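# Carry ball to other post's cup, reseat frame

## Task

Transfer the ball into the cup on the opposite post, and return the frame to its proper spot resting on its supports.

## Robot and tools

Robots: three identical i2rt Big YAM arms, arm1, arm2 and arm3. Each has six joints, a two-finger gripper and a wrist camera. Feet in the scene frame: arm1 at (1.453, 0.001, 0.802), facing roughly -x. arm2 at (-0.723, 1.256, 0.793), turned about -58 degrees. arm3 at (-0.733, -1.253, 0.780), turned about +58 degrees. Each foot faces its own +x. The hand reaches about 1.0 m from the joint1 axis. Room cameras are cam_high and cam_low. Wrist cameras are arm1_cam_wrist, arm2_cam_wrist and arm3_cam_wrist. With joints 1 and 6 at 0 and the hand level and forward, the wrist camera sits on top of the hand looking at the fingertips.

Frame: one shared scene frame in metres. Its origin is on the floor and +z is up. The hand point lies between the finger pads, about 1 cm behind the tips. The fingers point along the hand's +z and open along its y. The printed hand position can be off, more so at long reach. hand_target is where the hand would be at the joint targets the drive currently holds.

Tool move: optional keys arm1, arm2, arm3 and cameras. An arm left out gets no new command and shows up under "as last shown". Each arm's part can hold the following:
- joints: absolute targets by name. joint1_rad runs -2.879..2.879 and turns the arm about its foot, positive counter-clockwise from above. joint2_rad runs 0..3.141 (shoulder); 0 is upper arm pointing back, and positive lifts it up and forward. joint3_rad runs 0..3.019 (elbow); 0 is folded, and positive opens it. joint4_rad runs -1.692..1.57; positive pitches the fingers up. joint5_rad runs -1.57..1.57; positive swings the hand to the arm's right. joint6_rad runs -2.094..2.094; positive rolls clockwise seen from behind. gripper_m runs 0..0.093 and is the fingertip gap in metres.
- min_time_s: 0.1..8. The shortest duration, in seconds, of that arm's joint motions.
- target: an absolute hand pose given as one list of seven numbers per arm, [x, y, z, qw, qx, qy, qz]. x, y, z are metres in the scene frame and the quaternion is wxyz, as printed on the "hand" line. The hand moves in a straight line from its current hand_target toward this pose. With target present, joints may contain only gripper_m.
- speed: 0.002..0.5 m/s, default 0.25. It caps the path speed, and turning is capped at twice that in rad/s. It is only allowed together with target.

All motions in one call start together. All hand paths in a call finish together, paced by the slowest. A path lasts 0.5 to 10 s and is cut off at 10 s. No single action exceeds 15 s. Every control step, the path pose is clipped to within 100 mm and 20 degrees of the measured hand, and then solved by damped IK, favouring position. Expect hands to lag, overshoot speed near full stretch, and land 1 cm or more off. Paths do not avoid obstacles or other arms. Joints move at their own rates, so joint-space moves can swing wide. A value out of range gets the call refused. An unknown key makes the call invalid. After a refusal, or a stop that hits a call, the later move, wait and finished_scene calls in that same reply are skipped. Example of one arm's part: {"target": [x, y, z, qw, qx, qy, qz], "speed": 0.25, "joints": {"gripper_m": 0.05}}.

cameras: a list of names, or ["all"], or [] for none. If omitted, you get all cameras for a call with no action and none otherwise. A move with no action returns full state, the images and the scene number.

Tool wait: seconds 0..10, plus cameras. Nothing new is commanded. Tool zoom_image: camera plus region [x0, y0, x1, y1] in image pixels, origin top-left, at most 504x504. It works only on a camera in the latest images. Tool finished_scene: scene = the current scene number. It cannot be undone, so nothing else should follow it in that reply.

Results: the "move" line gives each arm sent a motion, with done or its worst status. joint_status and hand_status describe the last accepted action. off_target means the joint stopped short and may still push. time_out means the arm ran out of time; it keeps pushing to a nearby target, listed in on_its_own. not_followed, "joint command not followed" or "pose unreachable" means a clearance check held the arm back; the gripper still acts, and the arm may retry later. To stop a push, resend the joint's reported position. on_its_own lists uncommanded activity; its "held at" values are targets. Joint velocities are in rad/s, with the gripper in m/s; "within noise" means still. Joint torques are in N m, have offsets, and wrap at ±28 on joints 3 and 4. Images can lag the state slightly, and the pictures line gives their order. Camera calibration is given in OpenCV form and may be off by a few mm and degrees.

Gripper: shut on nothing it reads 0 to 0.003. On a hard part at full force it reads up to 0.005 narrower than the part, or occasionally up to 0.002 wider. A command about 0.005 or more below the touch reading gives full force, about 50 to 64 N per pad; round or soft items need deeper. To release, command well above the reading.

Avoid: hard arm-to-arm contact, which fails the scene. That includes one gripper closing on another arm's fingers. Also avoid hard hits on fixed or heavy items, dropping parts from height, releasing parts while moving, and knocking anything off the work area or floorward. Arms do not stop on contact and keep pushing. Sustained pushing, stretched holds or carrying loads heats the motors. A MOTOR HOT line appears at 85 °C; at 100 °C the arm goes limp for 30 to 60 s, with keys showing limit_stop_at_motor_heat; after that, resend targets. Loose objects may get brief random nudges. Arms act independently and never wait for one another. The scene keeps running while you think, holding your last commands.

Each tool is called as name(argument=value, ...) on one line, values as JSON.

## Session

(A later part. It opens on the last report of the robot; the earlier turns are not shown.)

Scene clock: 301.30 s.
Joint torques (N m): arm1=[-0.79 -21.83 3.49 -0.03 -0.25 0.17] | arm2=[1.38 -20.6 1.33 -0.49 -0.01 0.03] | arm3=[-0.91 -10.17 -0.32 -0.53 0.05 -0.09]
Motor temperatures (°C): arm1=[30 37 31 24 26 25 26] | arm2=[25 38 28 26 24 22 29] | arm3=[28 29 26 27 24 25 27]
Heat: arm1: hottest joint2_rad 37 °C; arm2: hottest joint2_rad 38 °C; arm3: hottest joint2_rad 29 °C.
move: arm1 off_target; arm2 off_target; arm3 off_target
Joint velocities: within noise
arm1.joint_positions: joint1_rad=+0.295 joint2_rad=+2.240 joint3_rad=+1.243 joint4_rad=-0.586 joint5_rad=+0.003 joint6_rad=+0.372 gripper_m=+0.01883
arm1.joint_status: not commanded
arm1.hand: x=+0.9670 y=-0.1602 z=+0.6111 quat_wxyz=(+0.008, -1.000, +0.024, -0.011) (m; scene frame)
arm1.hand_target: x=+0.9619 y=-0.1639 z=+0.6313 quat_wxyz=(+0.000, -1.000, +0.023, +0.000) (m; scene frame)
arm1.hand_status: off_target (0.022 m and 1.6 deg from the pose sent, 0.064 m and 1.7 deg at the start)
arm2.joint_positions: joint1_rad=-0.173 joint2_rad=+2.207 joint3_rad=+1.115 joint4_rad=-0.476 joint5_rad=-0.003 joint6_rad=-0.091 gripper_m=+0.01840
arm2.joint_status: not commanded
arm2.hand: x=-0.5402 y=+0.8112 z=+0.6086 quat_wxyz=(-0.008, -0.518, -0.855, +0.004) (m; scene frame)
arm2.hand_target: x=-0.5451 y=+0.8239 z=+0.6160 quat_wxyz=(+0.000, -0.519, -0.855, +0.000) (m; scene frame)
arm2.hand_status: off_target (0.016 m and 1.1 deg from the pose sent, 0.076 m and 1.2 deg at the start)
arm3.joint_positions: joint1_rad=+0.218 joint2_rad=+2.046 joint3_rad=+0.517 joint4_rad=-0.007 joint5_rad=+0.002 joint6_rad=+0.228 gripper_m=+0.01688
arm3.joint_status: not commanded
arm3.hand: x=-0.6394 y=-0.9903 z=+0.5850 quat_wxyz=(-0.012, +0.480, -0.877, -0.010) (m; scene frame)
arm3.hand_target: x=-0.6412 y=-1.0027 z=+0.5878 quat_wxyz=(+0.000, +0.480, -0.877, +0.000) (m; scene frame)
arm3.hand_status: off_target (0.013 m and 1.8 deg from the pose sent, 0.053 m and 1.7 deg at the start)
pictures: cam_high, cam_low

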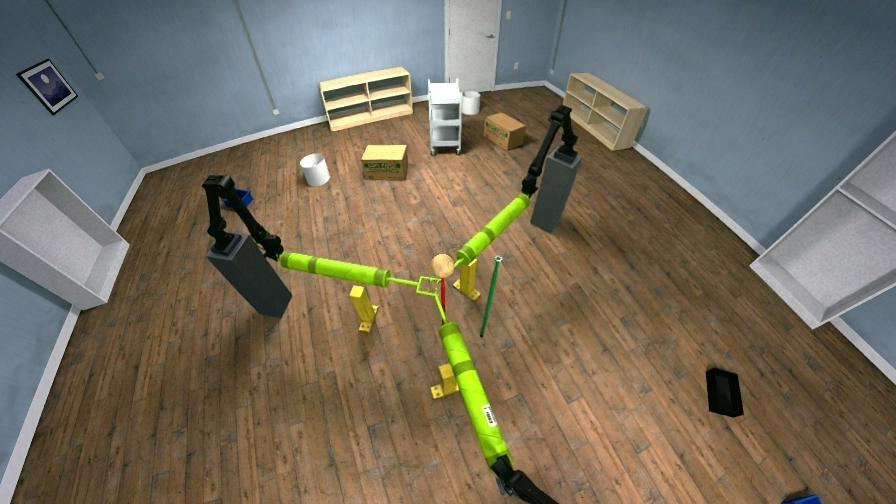

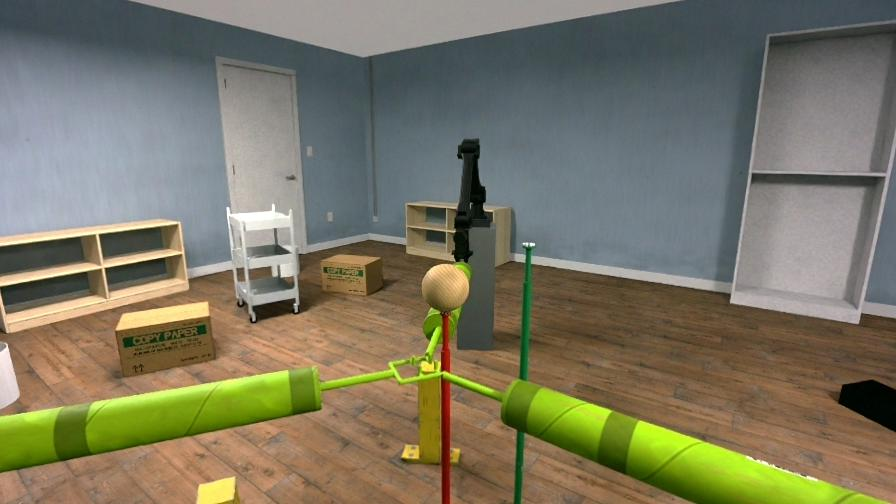

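move(arm1={"target":[0.9974,-0.1215,0.632,0,0.9997,-0.0227,0],"speed":0.08}, arm2={"target":[-0.5096,0.8667,0.6166,0,0.5195,0.8545,0],"speed":0.08}, arm3={"target":[-0.6055,-0.9604,0.590,0,0.4802,-0.8771,0],"speed":0.08}, cameras=["cam_high","cam_low"])

zoom_image(camera="cam_low", region=[350, 250, 550, 420])

zoom_image(camera="cam_high", region=[400, 240, 490, 320])

Scene clock: 325.83 s.
Joint torques (N m): arm1=[-1.08 -19.96 2.85 0.06 -0.29 0.14] | arm2=[1.73 -19.66 0.95 -0.47 -0.06 0.07] | arm3=[-1.03 -10.52 1.2 -0.57 0.09 -0.1]
Motor temperatures (°C): arm1=[30 37 31 24 26 25 27] | arm2=[25 41 28 26 24 22 29] | arm3=[27 29 25 27 24 25 27]
Heat: arm1: hottest joint2_rad 37 °C; arm2: hottest joint2_rad 41 °C; arm3: hottest joint2_rad 29 °C.
move: arm1 off_target; arm2 off_target; arm3 off_target
Joint velocities: within noise
arm1.joint_positions: joint1_rad=+0.237 joint2_rad=+2.172 joint3_rad=+1.091 joint4_rad=-0.500 joint5_rad=+0.003 joint6_rad=+0.313 gripper_m=+0.01883
arm1.joint_status: not commanded
arm1.hand: x=+1.0018 y=-0.1196 z=+0.6146 quat_wxyz=(+0.008, -1.000, +0.024, -0.010) (m; scene frame)
arm1.hand_target: x=+0.9976 y=-0.1215 z=+0.6313 quat_wxyz=(+0.000, -1.000, +0.023, +0.000) (m; scene frame)
arm1.hand_status: off_target (0.018 m and 1.5 deg from the pose sent, 0.053 m and 1.6 deg at the start)
arm2.joint_positions: joint1_rad=-0.067 joint2_rad=+2.176 joint3_rad=+1.044 joint4_rad=-0.433 joint5_rad=-0.004 joint6_rad=+0.016 gripper_m=+0.01840
arm2.joint_status: not commanded
arm2.hand: x=-0.5046 y=+0.8515 z=+0.6100 quat_wxyz=(-0.010, -0.519, -0.855, +0.005) (m; scene frame)
arm2.hand_target: x=-0.5096 y=+0.8664 z=+0.6160 quat_wxyz=(+0.000, -0.519, -0.855, +0.000) (m; scene frame)
arm2.hand_status: off_target (0.017 m and 1.3 deg from the pose sent, 0.064 m and 1.1 deg at the start)
arm3.joint_positions: joint1_rad=+0.161 joint2_rad=+2.046 joint3_rad=+0.654 joint4_rad=-0.136 joint5_rad=+0.001 joint6_rad=+0.171 gripper_m=+0.01688
arm3.joint_status: not commanded
arm3.hand: x=-0.6037 y=-0.9459 z=+0.5906 quat_wxyz=(-0.015, +0.480, -0.877, -0.012) (m; scene frame)
arm3.hand_target: x=-0.6056 y=-0.9601 z=+0.5901 quat_wxyz=(+0.000, +0.480, -0.877, +0.000) (m; scene frame)
arm3.hand_status: off_target (0.015 m and 2.3 deg from the pose sent, 0.045 m and 1.7 deg at the start)
pictures: cam_high, cam_low

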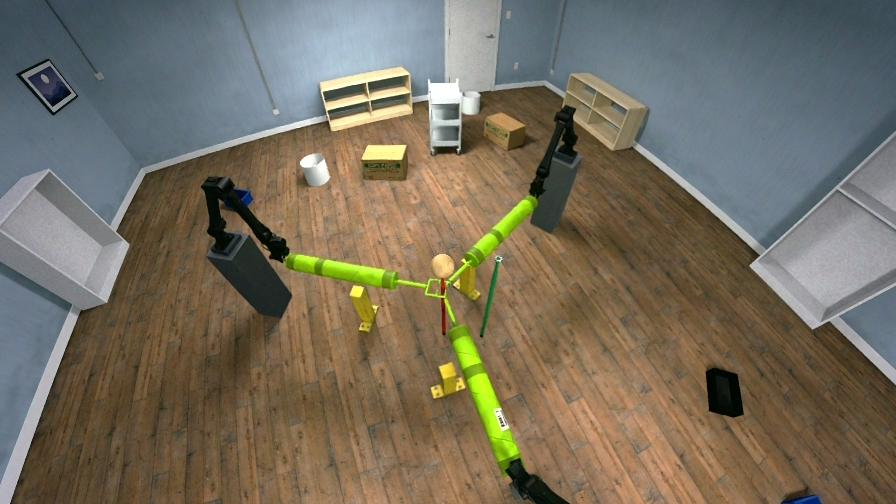

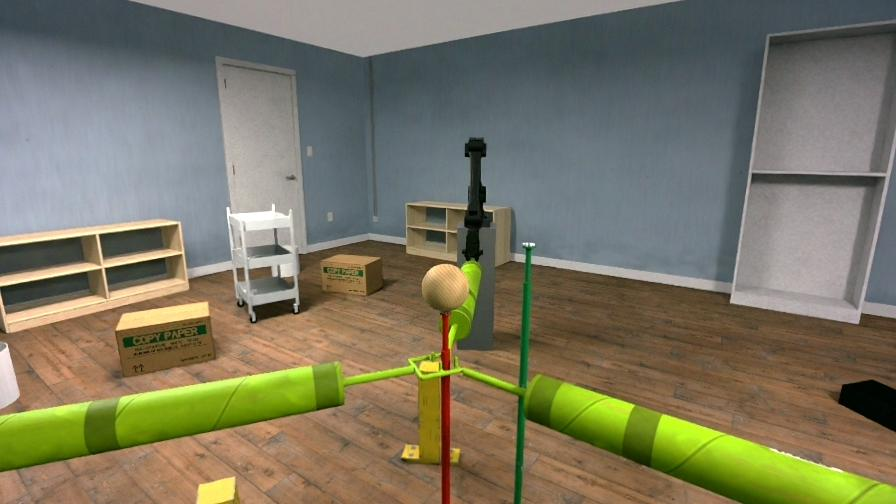

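Scaled by 2.520 from the camera's 896x504 image, which has a finer 1280x720 frame.

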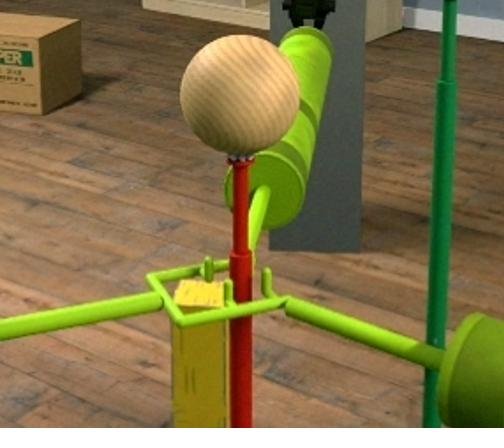

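Scaled by 5.600 from the camera's 896x504 image, which has a finer 1280x720 frame.

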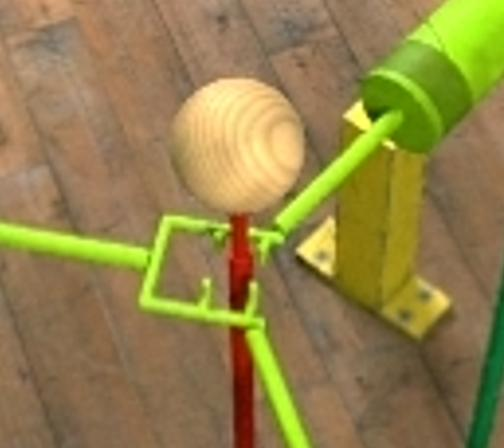

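move(arm1={"target":[0.9974,-0.1215,0.712,0,0.9997,-0.0227,0],"speed":0.08}, arm2={"target":[-0.5096,0.8667,0.6996,0,0.5195,0.8545,0],"speed":0.08}, arm3={"target":[-0.6055,-0.9604,0.670,0,0.4802,-0.8771,0],"speed":0.08}, cameras=["cam_high","cam_low"])

zoom_image(camera="cam_low", region=[390, 240, 510, 380])

zoom_image(camera="cam_high", region=[400, 240, 490, 320])

Scene clock: 338.00 s.
Joint torques (N m): arm1=[-1.08 -19.25 4.71 -0.5 -0.28 0.14] | arm2=[1.67 -19.25 2.73 -1.07 -0.06 0.06] | arm3=[-1.03 -11.22 2.7 -0.8 0.16 -0.09]
Motor temperatures (°C): arm1=[30 40 31 24 26 25 27] | arm2=[25 41 27 26 24 22 29] | arm3=[27 29 25 27 24 25 27]
Heat: arm1: hottest joint2_rad 40 °C; arm2: hottest joint2_rad 41 °C; arm3: hottest joint2_rad 29 °C.
move: arm1 off_target; arm2 off_target; arm3 off_target
Joint velocities: within noise
arm1.joint_positions: joint1_rad=+0.237 joint2_rad=+1.992 joint3_rad=+1.074 joint4_rad=-0.660 joint5_rad=+0.003 joint6_rad=+0.312 gripper_m=+0.01883
arm1.joint_status: not commanded
arm1.hand: x=+1.0011 y=-0.1203 z=+0.6925 quat_wxyz=(+0.007, -1.000, +0.023, -0.008) (m; scene frame)
arm1.hand_target: x=+0.9976 y=-0.1215 z=+0.7112 quat_wxyz=(+0.000, -1.000, +0.023, +0.000) (m; scene frame)
arm1.hand_status: off_target (0.020 m and 1.3 deg from the pose sent, 0.097 m and 1.4 deg at the start)
arm2.joint_positions: joint1_rad=-0.067 joint2_rad=+1.983 joint3_rad=+1.025 joint4_rad=-0.603 joint5_rad=-0.003 joint6_rad=+0.016 gripper_m=+0.01840
arm2.joint_status: not commanded
arm2.hand: x=-0.5048 y=+0.8521 z=+0.6901 quat_wxyz=(-0.011, -0.519, -0.855, +0.006) (m; scene frame)
arm2.hand_target: x=-0.5096 y=+0.8663 z=+0.6988 quat_wxyz=(+0.000, -0.519, -0.854, +0.000) (m; scene frame)
arm2.hand_status: off_target (0.018 m and 1.5 deg from the pose sent, 0.091 m and 1.3 deg at the start)
arm3.joint_positions: joint1_rad=+0.161 joint2_rad=+1.796 joint3_rad=+0.638 joint4_rad=-0.380 joint5_rad=-0.001 joint6_rad=+0.169 gripper_m=+0.01688
arm3.joint_status: not commanded
arm3.hand: x=-0.6039 y=-0.9460 z=+0.6649 quat_wxyz=(-0.011, +0.481, -0.877, -0.010) (m; scene frame)
arm3.hand_target: x=-0.6056 y=-0.9600 z=+0.6694 quat_wxyz=(+0.000, +0.480, -0.877, +0.000) (m; scene frame)
arm3.hand_status: off_target (0.015 m and 1.6 deg from the pose sent, 0.081 m and 2.2 deg at the start)
pictures: cam_high, cam_low

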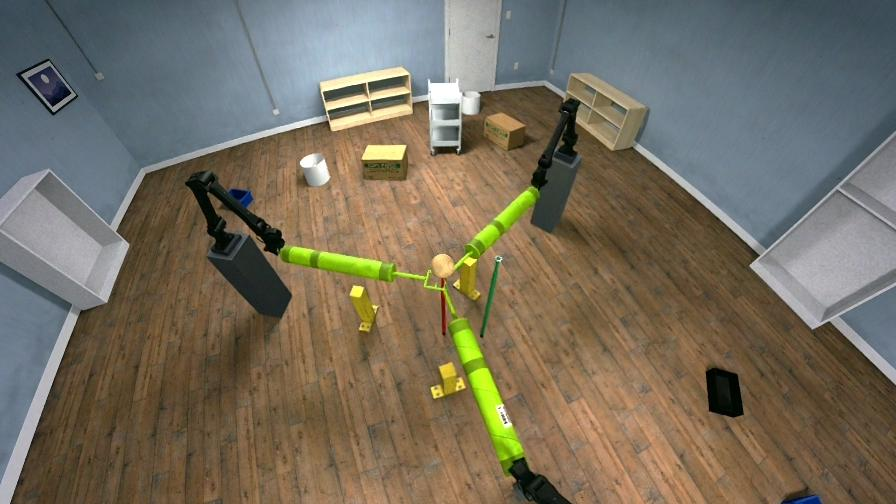

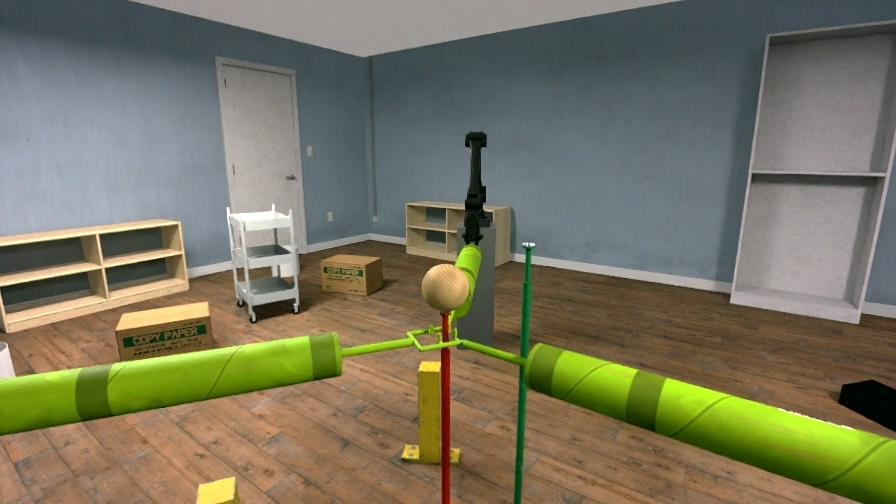

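Scaled by 3.600 from the camera's 896x504 image, which has a finer 1280x720 frame.

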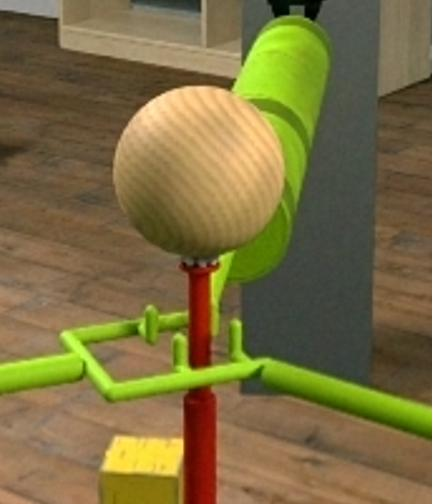

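Scaled by 5.600 from the camera's 896x504 image, which has a finer 1280x720 frame.

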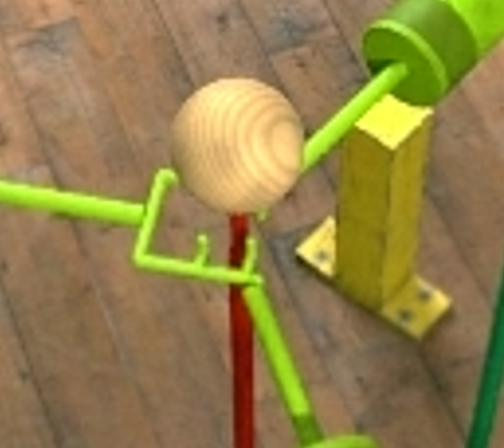

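move(arm1={"target":[0.9984,-0.1195,0.822,0,0.9997,-0.0227,0],"speed":0.05}, arm2={"target":[-0.5086,0.8687,0.8096,0,0.5195,0.8545,0],"speed":0.05}, arm3={"target":[-0.6045,-0.9584,0.780,0,0.4802,-0.8771,0],"speed":0.05}, cameras=["cam_high","cam_low"])

zoom_image(camera="cam_low", region=[390, 200, 510, 340])

zoom_image(camera="cam_high", region=[400, 220, 490, 300])

Scene clock: 349.90 s.
Joint torques (N m): arm1=[-0.97 -18.2 8.25 -1.77 -0.31 0.16] | arm2=[2.02 -18.49 5.94 -2.17 -0.15 0.09] | arm3=[-0.85 -9.93 6.54 -1.94 0.15 -0.07]
Motor temperatures (°C): arm1=[30 39 31 24 26 25 27] | arm2=[25 42 28 26 24 22 29] | arm3=[27 29 25 27 24 25 27]
Heat: arm1: hottest joint2_rad 39 °C; arm2: hottest joint2_rad 42 °C; arm3: hottest joint2_rad 29 °C.
move: arm1 off_target; arm2 off_target; arm3 off_target
Joint velocities: within noise
arm1.joint_positions: joint1_rad=+0.230 joint2_rad=+1.785 joint3_rad=+1.106 joint4_rad=-0.895 joint5_rad=+0.004 joint6_rad=+0.304 gripper_m=+0.01883
arm1.joint_status: not commanded
arm1.hand: x=+1.0031 y=-0.1173 z=+0.7935 quat_wxyz=(+0.007, -1.000, +0.023, -0.007) (m; scene frame)
arm1.hand_target: x=+0.9987 y=-0.1195 z=+0.8210 quat_wxyz=(+0.000, -1.000, +0.023, +0.000) (m; scene frame)
arm1.hand_status: off_target (0.029 m and 1.1 deg from the pose sent, 0.129 m and 1.2 deg at the start)
arm2.joint_positions: joint1_rad=-0.067 joint2_rad=+1.767 joint3_rad=+1.058 joint4_rad=-0.850 joint5_rad=-0.001 joint6_rad=+0.016 gripper_m=+0.01840
arm2.joint_status: not commanded
arm2.hand: x=-0.5070 y=+0.8557 z=+0.7923 quat_wxyz=(-0.012, -0.519, -0.855, +0.007) (m; scene frame)
arm2.hand_target: x=-0.5086 y=+0.8683 z=+0.8086 quat_wxyz=(+0.000, -0.519, -0.854, +0.000) (m; scene frame)
arm2.hand_status: off_target (0.022 m and 1.6 deg from the pose sent, 0.121 m and 1.5 deg at the start)
arm3.joint_positions: joint1_rad=+0.160 joint2_rad=+1.485 joint3_rad=+0.694 joint4_rad=-0.734 joint5_rad=-0.001 joint6_rad=+0.168 gripper_m=+0.01688
arm3.joint_status: not commanded
arm3.hand: x=-0.6019 y=-0.9431 z=+0.7723 quat_wxyz=(-0.016, +0.481, -0.877, -0.014) (m; scene frame)
arm3.hand_target: x=-0.6046 y=-0.9577 z=+0.7791 quat_wxyz=(+0.000, +0.480, -0.877, +0.000) (m; scene frame)
arm3.hand_status: off_target (0.017 m and 2.4 deg from the pose sent, 0.116 m and 1.6 deg at the start)
pictures: cam_high, cam_low

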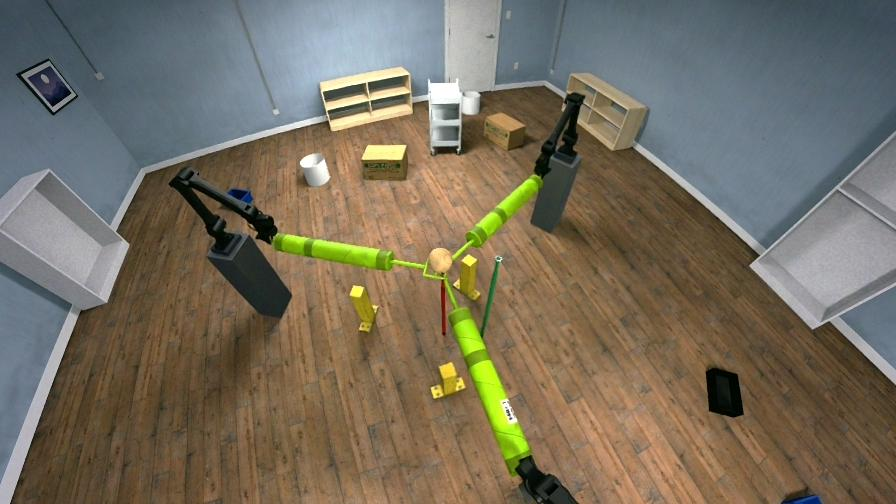

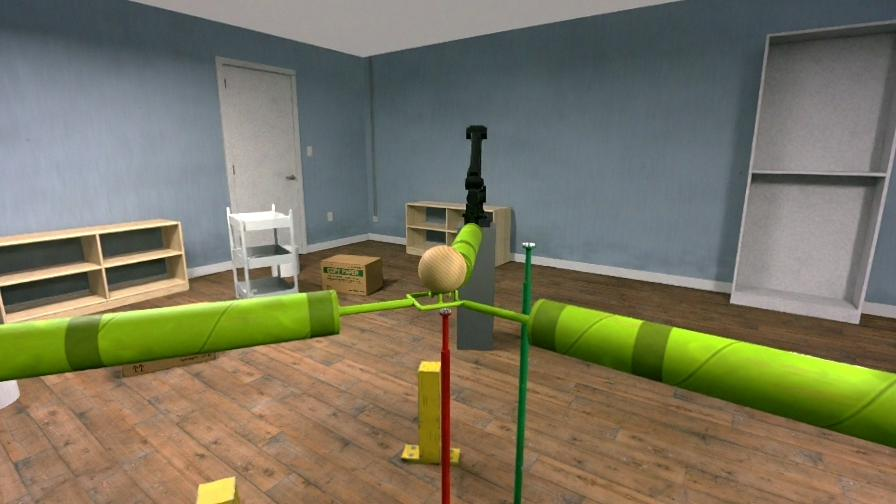

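Scaled by 3.600 from the camera's 896x504 image, which has a finer 1280x720 frame.

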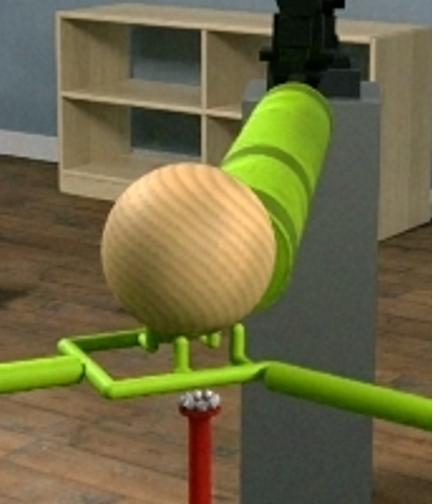

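Scaled by 5.600 from the camera's 896x504 image, which has a finer 1280x720 frame.

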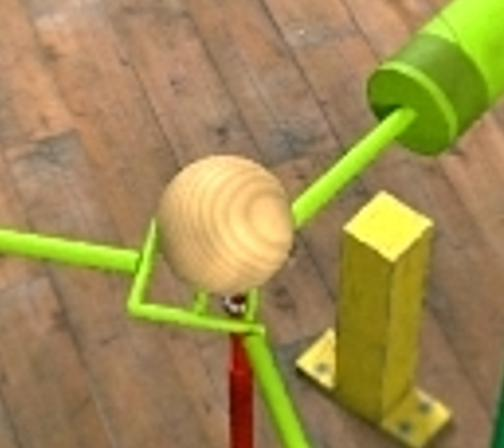

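move(arm1={"target":[0.9984,-0.1195,0.982,0,0.9997,-0.0227,0],"speed":0.08}, arm2={"target":[-0.5086,0.8687,0.970,0,0.5195,0.8545,0],"speed":0.08}, arm3={"target":[-0.6045,-0.9584,0.937,0,0.4802,-0.8771,0],"speed":0.08}, cameras=["cam_high","cam_low"])

Scene clock: 367.53 s.
Joint torques (N m): arm1=[-1.08 -17.85 11.93 -1.96 -0.11 0.15] | arm2=[2.26 -18.32 9.5 -2.58 -0.37 0.09] | arm3=[-0.73 -9.93 10.66 -2.69 0.21 -0.06]
Motor temperatures (°C): arm1=[30 40 32 24 26 25 27] | arm2=[25 40 30 26 24 22 29] | arm3=[27 29 27 27 23 25 27]
Heat: arm1: hottest joint2_rad 40 °C; arm2: hottest joint2_rad 40 °C; arm3: hottest joint2_rad 29 °C.
move: arm1 off_target; arm2 off_target; arm3 off_target
Joint velocities: within noise
arm1.joint_positions: joint1_rad=+0.230 joint2_rad=+1.615 joint3_rad=+1.313 joint4_rad=-1.300 joint5_rad=-0.001 joint6_rad=+0.304 gripper_m=+0.01883
arm1.joint_status: not commanded
arm1.hand: x=+1.0032 y=-0.1191 z=+0.9399 quat_wxyz=(+0.008, -0.999, +0.023, -0.021) (m; scene frame)
arm1.hand_target: x=+0.9996 y=-0.1193 z=+0.9806 quat_wxyz=(+0.000, -1.000, +0.023, +0.001) (m; scene frame)
arm1.hand_status: off_target (0.042 m and 2.5 deg from the pose sent, 0.189 m and 1.1 deg at the start)
arm2.joint_positions: joint1_rad=-0.071 joint2_rad=+1.592 joint3_rad=+1.265 joint4_rad=-1.258 joint5_rad=+0.004 joint6_rad=+0.016 gripper_m=+0.01840
arm2.joint_status: not commanded
arm2.hand: x=-0.5098 y=+0.8559 z=+0.9374 quat_wxyz=(+0.001, -0.521, -0.854, +0.003) (m; scene frame)
arm2.hand_target: x=-0.5088 y=+0.8683 z=+0.9683 quat_wxyz=(-0.001, -0.519, -0.854, +0.000) (m; scene frame)
arm2.hand_status: off_target (0.035 m and 0.4 deg from the pose sent, 0.178 m and 1.6 deg at the start)
arm3.joint_positions: joint1_rad=+0.160 joint2_rad=+1.255 joint3_rad=+0.918 joint4_rad=-1.207 joint5_rad=-0.002 joint6_rad=+0.168 gripper_m=+0.01688
arm3.joint_status: not commanded
arm3.hand: x=-0.6020 y=-0.9434 z=+0.9155 quat_wxyz=(-0.008, +0.481, -0.877, -0.008) (m; scene frame)
arm3.hand_target: x=-0.6045 y=-0.9575 z=+0.9355 quat_wxyz=(+0.000, +0.480, -0.877, +0.000) (m; scene frame)
arm3.hand_status: off_target (0.026 m and 1.3 deg from the pose sent, 0.165 m and 2.4 deg at the start)
pictures: cam_high, cam_low

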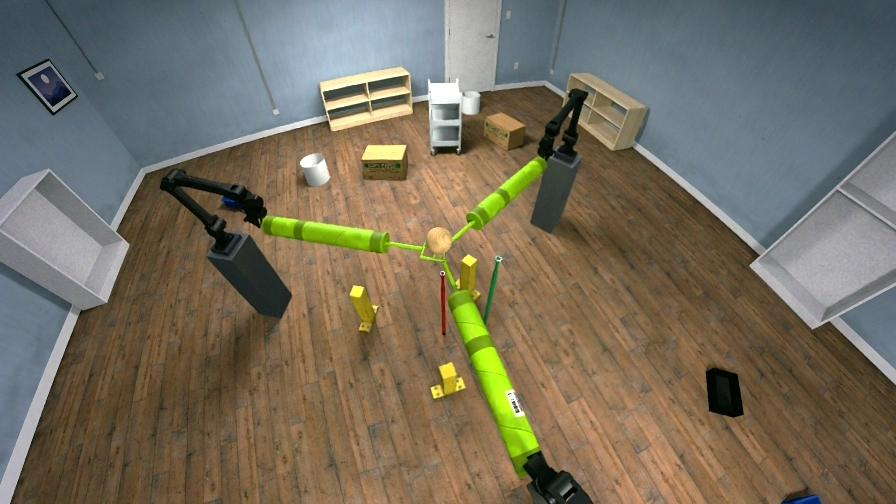

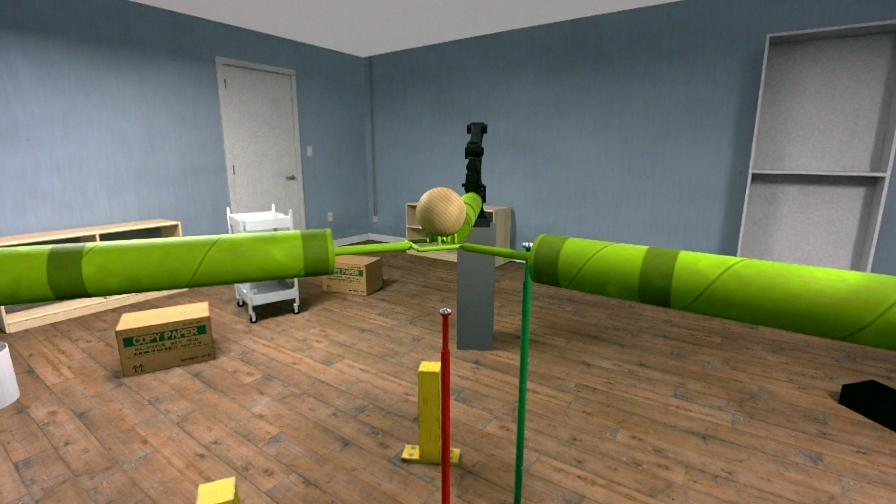

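move(arm1={"target":[1.1166,0.1247,1.005,0,0.9997,-0.0227,0],"speed":0.1}, arm2={"target":[-0.3908,1.1123,0.994,0,0.5195,0.8545,0],"speed":0.1}, arm3={"target":[-0.4865,-0.7135,0.960,0,0.4802,-0.8771,0],"speed":0.1}, cameras=["cam_high","cam_low"])

zoom_image(camera="cam_low", region=[470, 160, 590, 300])

zoom_image(camera="cam_high", region=[440, 190, 560, 290])

Scene clock: 383.20 s.
Joint torques (N m): arm1=[-3.19 -12.57 9.57 -0.46 -0.16 -0.05] | arm2=[4.78 -14.33 8.18 -0.88 -0.63 0.3] | arm3=[-1.14 -16.91 12.67 -2.21 0.2 -0.1]
Motor temperatures (°C): arm1=[30 38 34 24 26 25 27] | arm2=[25 40 32 26 24 22 30] | arm3=[27 29 32 27 23 25 27]
Heat: arm1: hottest joint2_rad 38 °C; arm2: hottest joint2_rad 40 °C; arm3: hottest joint3_rad 32 °C.
move: arm1 off_target; arm2 off_target; arm3 off_target
Joint velocities: within noise
arm1.joint_positions: joint1_rad=-0.365 joint2_rad=+1.318 joint3_rad=+1.100 joint4_rad=-1.388 joint5_rad=-0.007 joint6_rad=-0.294 gripper_m=+0.01883
arm1.joint_status: not commanded
arm1.hand: x=+1.1135 y=+0.1162 z=+0.9826 quat_wxyz=(-0.004, -1.000, +0.022, -0.021) (m; scene frame)
arm1.hand_target: x=+1.1169 y=+0.1242 z=+1.0042 quat_wxyz=(+0.001, -1.000, +0.023, +0.000) (m; scene frame)
arm1.hand_status: off_target (0.024 m and 2.5 deg from the pose sent, 0.277 m and 2.5 deg at the start)
arm2.joint_positions: joint1_rad=+0.545 joint2_rad=+1.359 joint3_rad=+1.122 joint4_rad=-1.372 joint5_rad=+0.002 joint6_rad=+0.639 gripper_m=+0.01840
arm2.joint_status: not commanded
arm2.hand: x=-0.3935 y=+1.0926 z=+0.9748 quat_wxyz=(+0.013, -0.524, -0.852, +0.007) (m; scene frame)
arm2.hand_target: x=-0.3915 y=+1.1115 z=+0.9930 quat_wxyz=(+0.000, -0.519, -0.855, -0.001) (m; scene frame)
arm2.hand_status: off_target (0.028 m and 1.8 deg from the pose sent, 0.288 m and 0.4 deg at the start)
arm3.joint_positions: joint1_rad=+0.145 joint2_rad=+1.915 joint3_rad=+1.774 joint4_rad=-1.400 joint5_rad=-0.002 joint6_rad=+0.153 gripper_m=+0.01688
arm3.joint_status: not commanded
arm3.hand: x=-0.4914 y=-0.7044 z=+0.9393 quat_wxyz=(-0.009, +0.481, -0.877, -0.009) (m; scene frame)
arm3.hand_target: x=-0.4867 y=-0.7135 z=+0.9596 quat_wxyz=(-0.001, +0.480, -0.877, -0.001) (m; scene frame)
arm3.hand_status: off_target (0.023 m and 1.5 deg from the pose sent, 0.261 m and 1.3 deg at the start)
pictures: cam_high, cam_low

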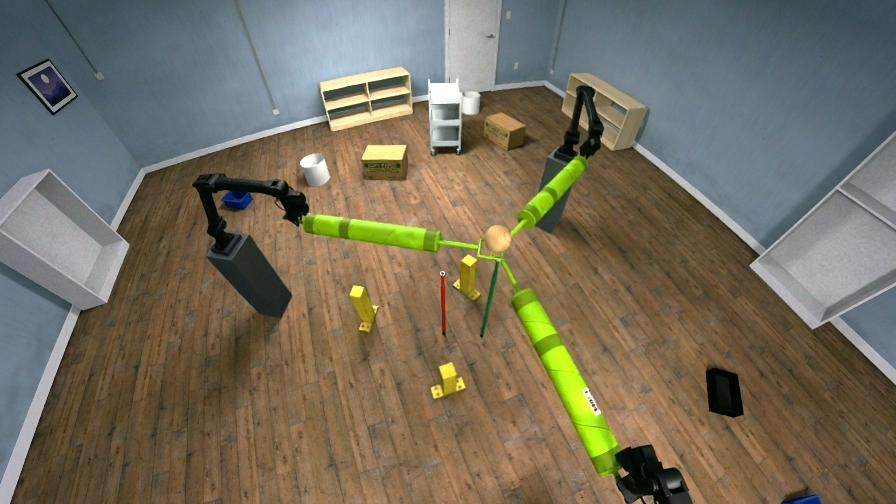

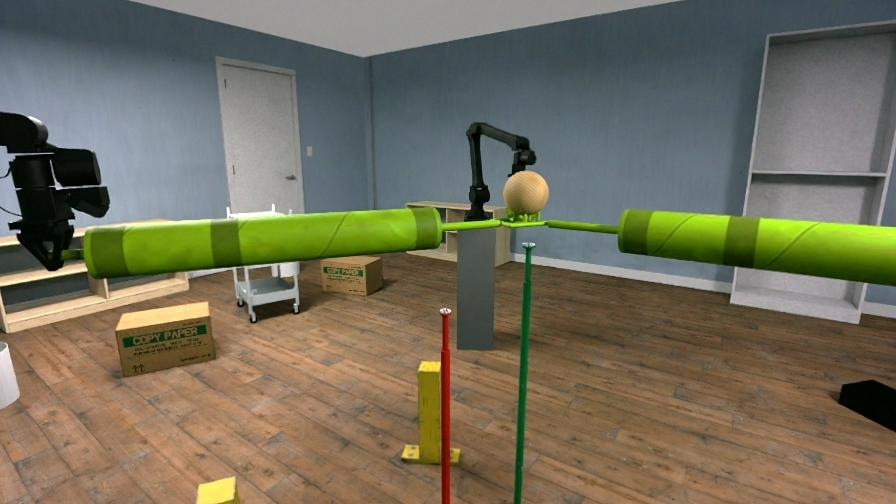

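Scaled by 3.600 from the camera's 896x504 image, which has a finer 1280x720 frame.

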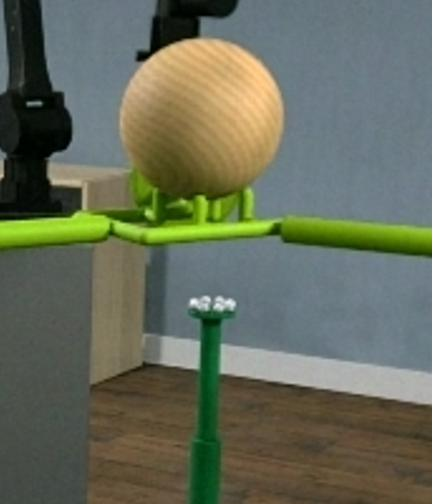

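Scaled by 4.200 from the camera's 896x504 image, which has a finer 1280x720 frame.

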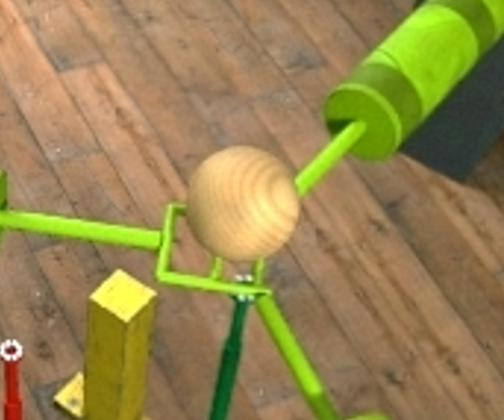

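move(arm1={"target":[1.1226,0.1427,0.953,0,0.9997,-0.0227,0],"speed":0.06}, arm2={"target":[-0.3868,1.1313,0.947,0,0.5195,0.8545,0],"speed":0.06}, arm3={"target":[-0.4805,-0.6955,0.925,0,0.4802,-0.8771,0],"speed":0.06}, cameras=["cam_high","cam_low"])

zoom_image(camera="cam_low", region=[470, 160, 590, 300])

zoom_image(camera="cam_high", region=[440, 190, 560, 290])

Scene clock: 401.97 s.
Joint torques (N m): arm1=[-3.08 -11.22 8.16 -0.2 -0.13 -0.03] | arm2=[5.71 -12.51 6.84 -0.35 -0.92 0.4] | arm3=[-0.79 -17.61 11.82 -1.46 0.25 -0.06]
Motor temperatures (°C): arm1=[30 37 35 24 25 25 27] | arm2=[25 37 34 26 24 22 30] | arm3=[27 29 33 27 23 25 27]
Heat: arm1: hottest joint2_rad 37 °C; arm2: hottest joint2_rad 37 °C; arm3: hottest joint3_rad 33 °C.
move: arm1 off_target; arm2 off_target; arm3 off_target
Joint velocities: within noise
arm1.joint_positions: joint1_rad=-0.418 joint2_rad=+1.338 joint3_rad=+1.010 joint4_rad=-1.251 joint5_rad=-0.009 joint6_rad=-0.349 gripper_m=+0.01883
arm1.joint_status: not commanded
arm1.hand: x=+1.1176 y=+0.1350 z=+0.9428 quat_wxyz=(-0.001, -1.000, +0.021, -0.008) (m; scene frame)
arm1.hand_target: x=+1.1225 y=+0.1425 z=+0.9528 quat_wxyz=(+0.000, -1.000, +0.023, +0.000) (m; scene frame)
arm1.hand_status: off_target (0.014 m and 0.9 deg from the pose sent, 0.041 m and 2.5 deg at the start)
arm2.joint_positions: joint1_rad=+0.589 joint2_rad=+1.359 joint3_rad=+1.032 joint4_rad=-1.260 joint5_rad=+0.010 joint6_rad=+0.682 gripper_m=+0.01840
arm2.joint_status: not commanded
arm2.hand: x=-0.3904 y=+1.1071 z=+0.9417 quat_wxyz=(+0.001, -0.523, -0.852, +0.011) (m; scene frame)
arm2.hand_target: x=-0.3875 y=+1.1302 z=+0.9466 quat_wxyz=(+0.001, -0.519, -0.855, +0.000) (m; scene frame)
arm2.hand_status: off_target (0.025 m and 1.4 deg from the pose sent, 0.048 m and 1.8 deg at the start)
arm3.joint_positions: joint1_rad=+0.144 joint2_rad=+1.982 joint3_rad=+1.794 joint4_rad=-1.367 joint5_rad=-0.003 joint6_rad=+0.152 gripper_m=+0.01688
arm3.joint_status: not commanded
arm3.hand: x=-0.4852 y=-0.6902 z=+0.9082 quat_wxyz=(-0.003, +0.481, -0.877, -0.005) (m; scene frame)
arm3.hand_target: x=-0.4806 y=-0.6955 z=+0.9249 quat_wxyz=(-0.001, +0.480, -0.877, -0.001) (m; scene frame)
arm3.hand_status: off_target (0.018 m and 0.8 deg from the pose sent, 0.020 m and 1.5 deg at the start)
pictures: cam_high, cam_low

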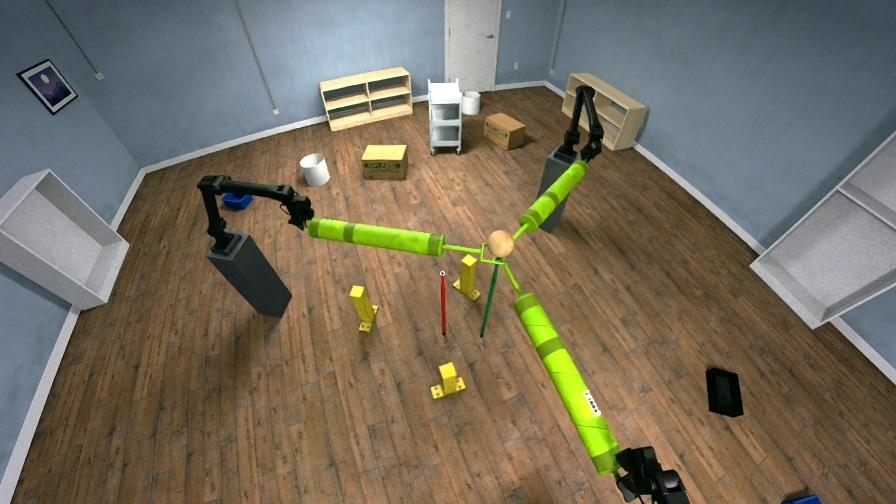

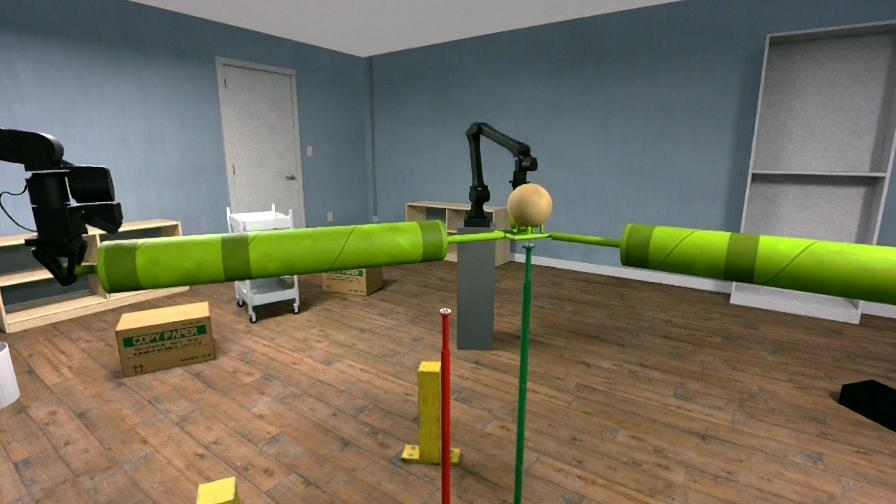

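Scaled by 3.600 from the camera's 896x504 image, which has a finer 1280x720 frame.

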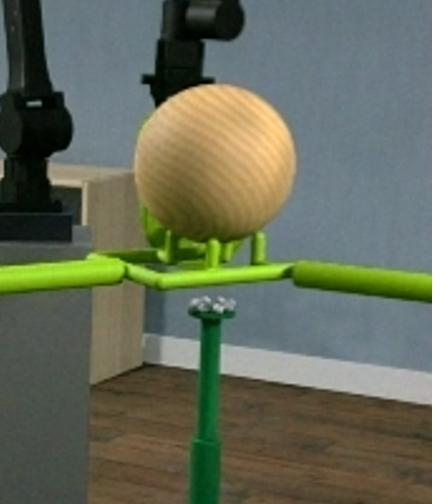

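Scaled by 4.200 from the camera's 896x504 image, which has a finer 1280x720 frame.

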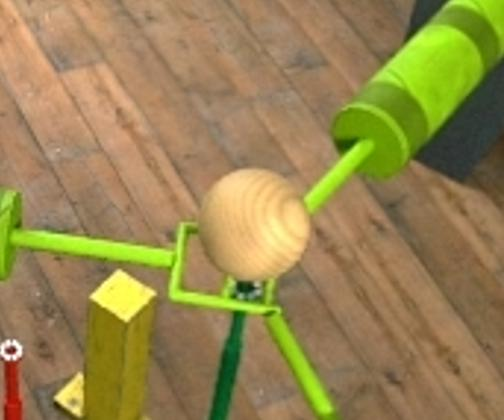

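move(arm1={"target":[1.1216,0.1467,0.901,0,0.9997,-0.0227,0],"speed":0.05}, arm2={"target":[-0.3878,1.1353,0.895,0,0.5195,0.8545,0],"speed":0.05}, arm3={"target":[-0.4815,-0.6915,0.878,0,0.4802,-0.8771,0],"speed":0.05}, cameras=["cam_high","cam_low"])

zoom_image(camera="cam_low", region=[470, 160, 590, 300])

zoom_image(camera="cam_high", region=[440, 190, 560, 290])

Scene clock: 437.87 s.
Joint torques (N m): arm1=[-2.2 -11.22 7.41 -0.14 -0.14 0.06] | arm2=[4.95 -11.16 6.17 -0.28 -1 0.32] | arm3=[-0.56 -17.9 9.16 -0.5 0.38 -0.02]
Motor temperatures (°C): arm1=[30 34 36 24 25 25 27] | arm2=[25 34 34 26 24 22 30] | arm3=[27 34 41 27 23 25 28]
Heat: arm1: hottest joint3_rad 36 °C; arm2: hottest joint2_rad 34 °C; arm3: hottest joint3_rad 41 °C.
move: arm1 done; arm2 off_target; arm3 done
Joint velocities: within noise
arm1.joint_positions: joint1_rad=-0.436 joint2_rad=+1.396 joint3_rad=+0.926 joint4_rad=-1.103 joint5_rad=-0.009 joint6_rad=-0.365 gripper_m=+0.01883
arm1.joint_status: not commanded
arm1.hand: x=+1.1181 y=+0.1425 z=+0.8932 quat_wxyz=(+0.000, -1.000, +0.021, -0.005) (m; scene frame)
arm1.hand_target: x=+1.1216 y=+0.1465 z=+0.9008 quat_wxyz=(+0.000, -1.000, +0.023, +0.000) (m; scene frame)
arm1.hand_status: done (0.009 m and 0.6 deg from the pose sent, 0.043 m and 0.9 deg at the start)
arm2.joint_positions: joint1_rad=+0.609 joint2_rad=+1.389 joint3_rad=+0.937 joint4_rad=-1.114 joint5_rad=+0.013 joint6_rad=+0.703 gripper_m=+0.01840
arm2.joint_status: not commanded
arm2.hand: x=-0.3888 y=+1.1135 z=+0.8977 quat_wxyz=(-0.010, -0.523, -0.852, +0.011) (m; scene frame)
arm2.hand_target: x=-0.3884 y=+1.1344 z=+0.8951 quat_wxyz=(+0.000, -0.519, -0.855, +0.000) (m; scene frame)
arm2.hand_status: off_target (0.022 m and 1.8 deg from the pose sent, 0.055 m and 1.3 deg at the start)
arm3.joint_positions: joint1_rad=+0.145 joint2_rad=+2.019 joint3_rad=+1.759 joint4_rad=-1.289 joint5_rad=-0.006 joint6_rad=+0.152 gripper_m=+0.01688
arm3.joint_status: not commanded
arm3.hand: x=-0.4833 y=-0.6835 z=+0.8734 quat_wxyz=(-0.005, +0.481, -0.876, -0.008) (m; scene frame)
arm3.hand_target: x=-0.4815 y=-0.6914 z=+0.8780 quat_wxyz=(+0.000, +0.480, -0.877, +0.000) (m; scene frame)
arm3.hand_status: done (0.009 m and 1.1 deg from the pose sent, 0.030 m and 0.7 deg at the start)
pictures: cam_high, cam_low

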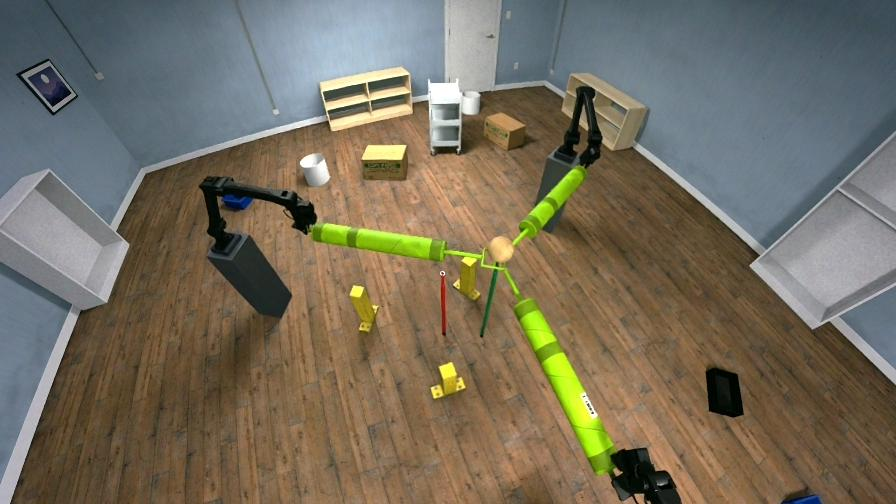

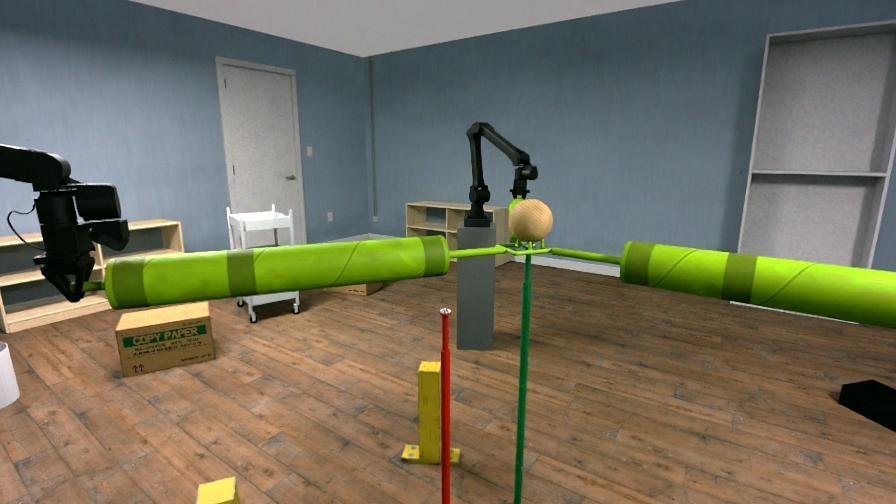

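Scaled by 3.600 from the camera's 896x504 image, which has a finer 1280x720 frame.

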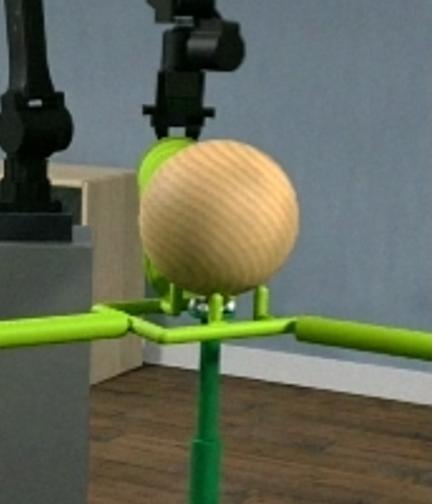

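Scaled by 4.200 from the camera's 896x504 image, which has a finer 1280x720 frame.

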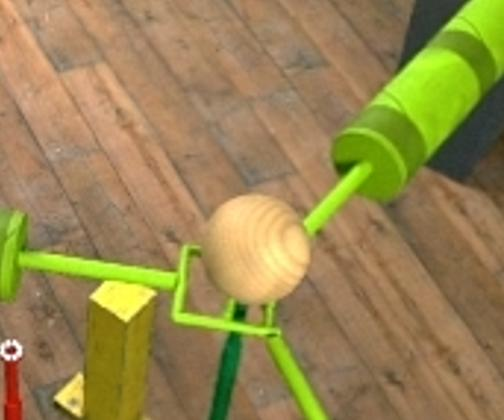

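move(arm1={"target":[1.1196,0.1447,0.856,0,0.9997,-0.0227,0],"speed":0.05}, arm2={"target":[-0.3898,1.1333,0.846,0,0.5195,0.8545,0],"speed":0.05}, arm3={"target":[-0.4835,-0.6935,0.829,0,0.4802,-0.8771,0],"speed":0.05}, cameras=["cam_high","cam_low"])

zoom_image(camera="cam_low", region=[470, 160, 590, 300])

zoom_image(camera="cam_high", region=[440, 190, 560, 290])

Scene clock: 445.13 s.
Joint torques (N m): arm1=[-1.49 -11.11 6.56 0.08 -0.15 0.14] | arm2=[4.42 -10.64 5.42 -0.08 -1 0.28] | arm3=[-0.44 -17.14 8.4 -0.32 0.37 0]
Motor temperatures (°C): arm1=[30 34 35 24 25 25 27] | arm2=[25 35 34 26 25 22 30] | arm3=[27 34 40 27 23 25 28]
Heat: arm1: hottest joint3_rad 35 °C; arm2: hottest joint2_rad 35 °C; arm3: hottest joint3_rad 40 °C.
move: arm1 done; arm2 off_target; arm3 off_target
Joint velocities: within noise
arm1.joint_positions: joint1_rad=-0.436 joint2_rad=+1.459 joint3_rad=+0.865 joint4_rad=-0.974 joint5_rad=-0.009 joint6_rad=-0.365 gripper_m=+0.01883
arm1.joint_status: not commanded
arm1.hand: x=+1.1170 y=+0.1436 z=+0.8520 quat_wxyz=(+0.001, -1.000, +0.021, -0.002) (m; scene frame)
arm1.hand_target: x=+1.1196 y=+0.1446 z=+0.8558 quat_wxyz=(+0.000, -1.000, +0.023, +0.000) (m; scene frame)
arm1.hand_status: done (0.005 m and 0.3 deg from the pose sent, 0.037 m and 0.6 deg at the start)
arm2.joint_positions: joint1_rad=+0.609 joint2_rad=+1.449 joint3_rad=+0.863 joint4_rad=-0.973 joint5_rad=+0.013 joint6_rad=+0.703 gripper_m=+0.01840
arm2.joint_status: not commanded
arm2.hand: x=-0.3891 y=+1.1130 z=+0.8527 quat_wxyz=(-0.013, -0.523, -0.852, +0.010) (m; scene frame)
arm2.hand_target: x=-0.3905 y=+1.1325 z=+0.8462 quat_wxyz=(+0.000, -0.519, -0.854, +0.000) (m; scene frame)
arm2.hand_status: off_target (0.021 m and 2.0 deg from the pose sent, 0.055 m and 1.7 deg at the start)
arm3.joint_positions: joint1_rad=+0.146 joint2_rad=+2.042 joint3_rad=+1.687 joint4_rad=-1.180 joint5_rad=-0.006 joint6_rad=+0.152 gripper_m=+0.01688
arm3.joint_status: not commanded
arm3.hand: x=-0.4838 y=-0.6838 z=+0.8333 quat_wxyz=(-0.011, +0.482, -0.876, -0.013) (m; scene frame)
arm3.hand_target: x=-0.4835 y=-0.6934 z=+0.8291 quat_wxyz=(+0.000, +0.480, -0.877, +0.000) (m; scene frame)
arm3.hand_status: off_target (0.011 m and 1.9 deg from the pose sent, 0.045 m and 1.1 deg at the start)
pictures: cam_high, cam_low

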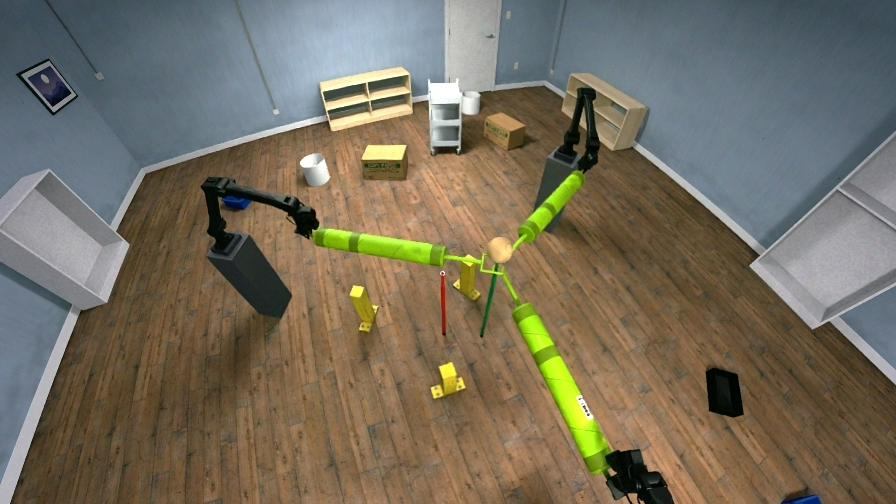

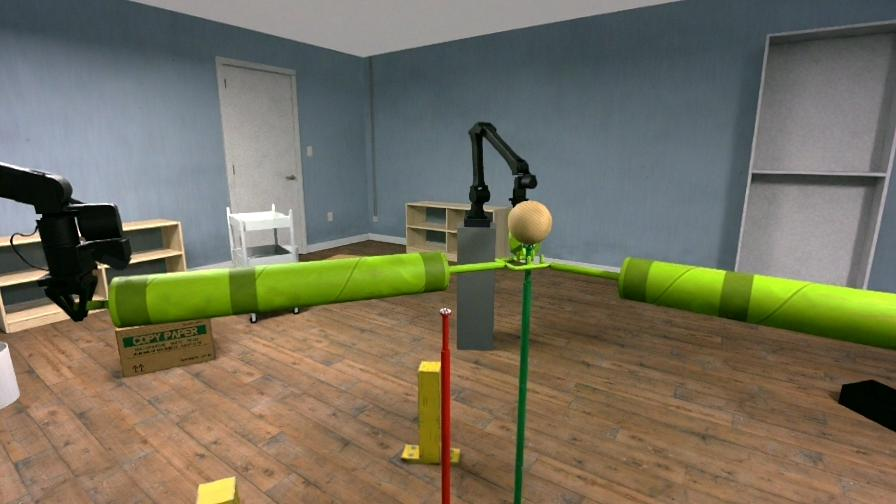

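Scaled by 3.600 from the camera's 896x504 image, which has a finer 1280x720 frame.

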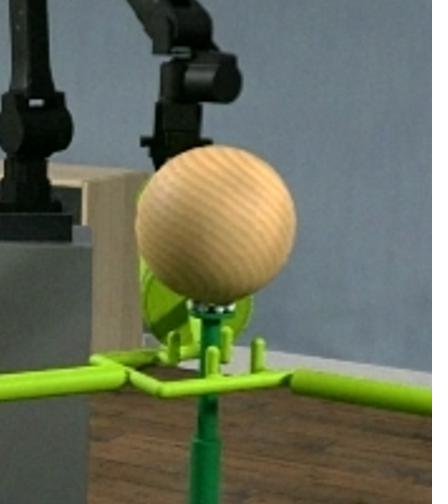

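Scaled by 4.200 from the camera's 896x504 image, which has a finer 1280x720 frame.

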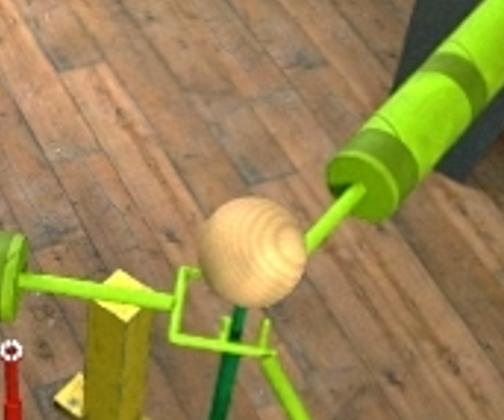

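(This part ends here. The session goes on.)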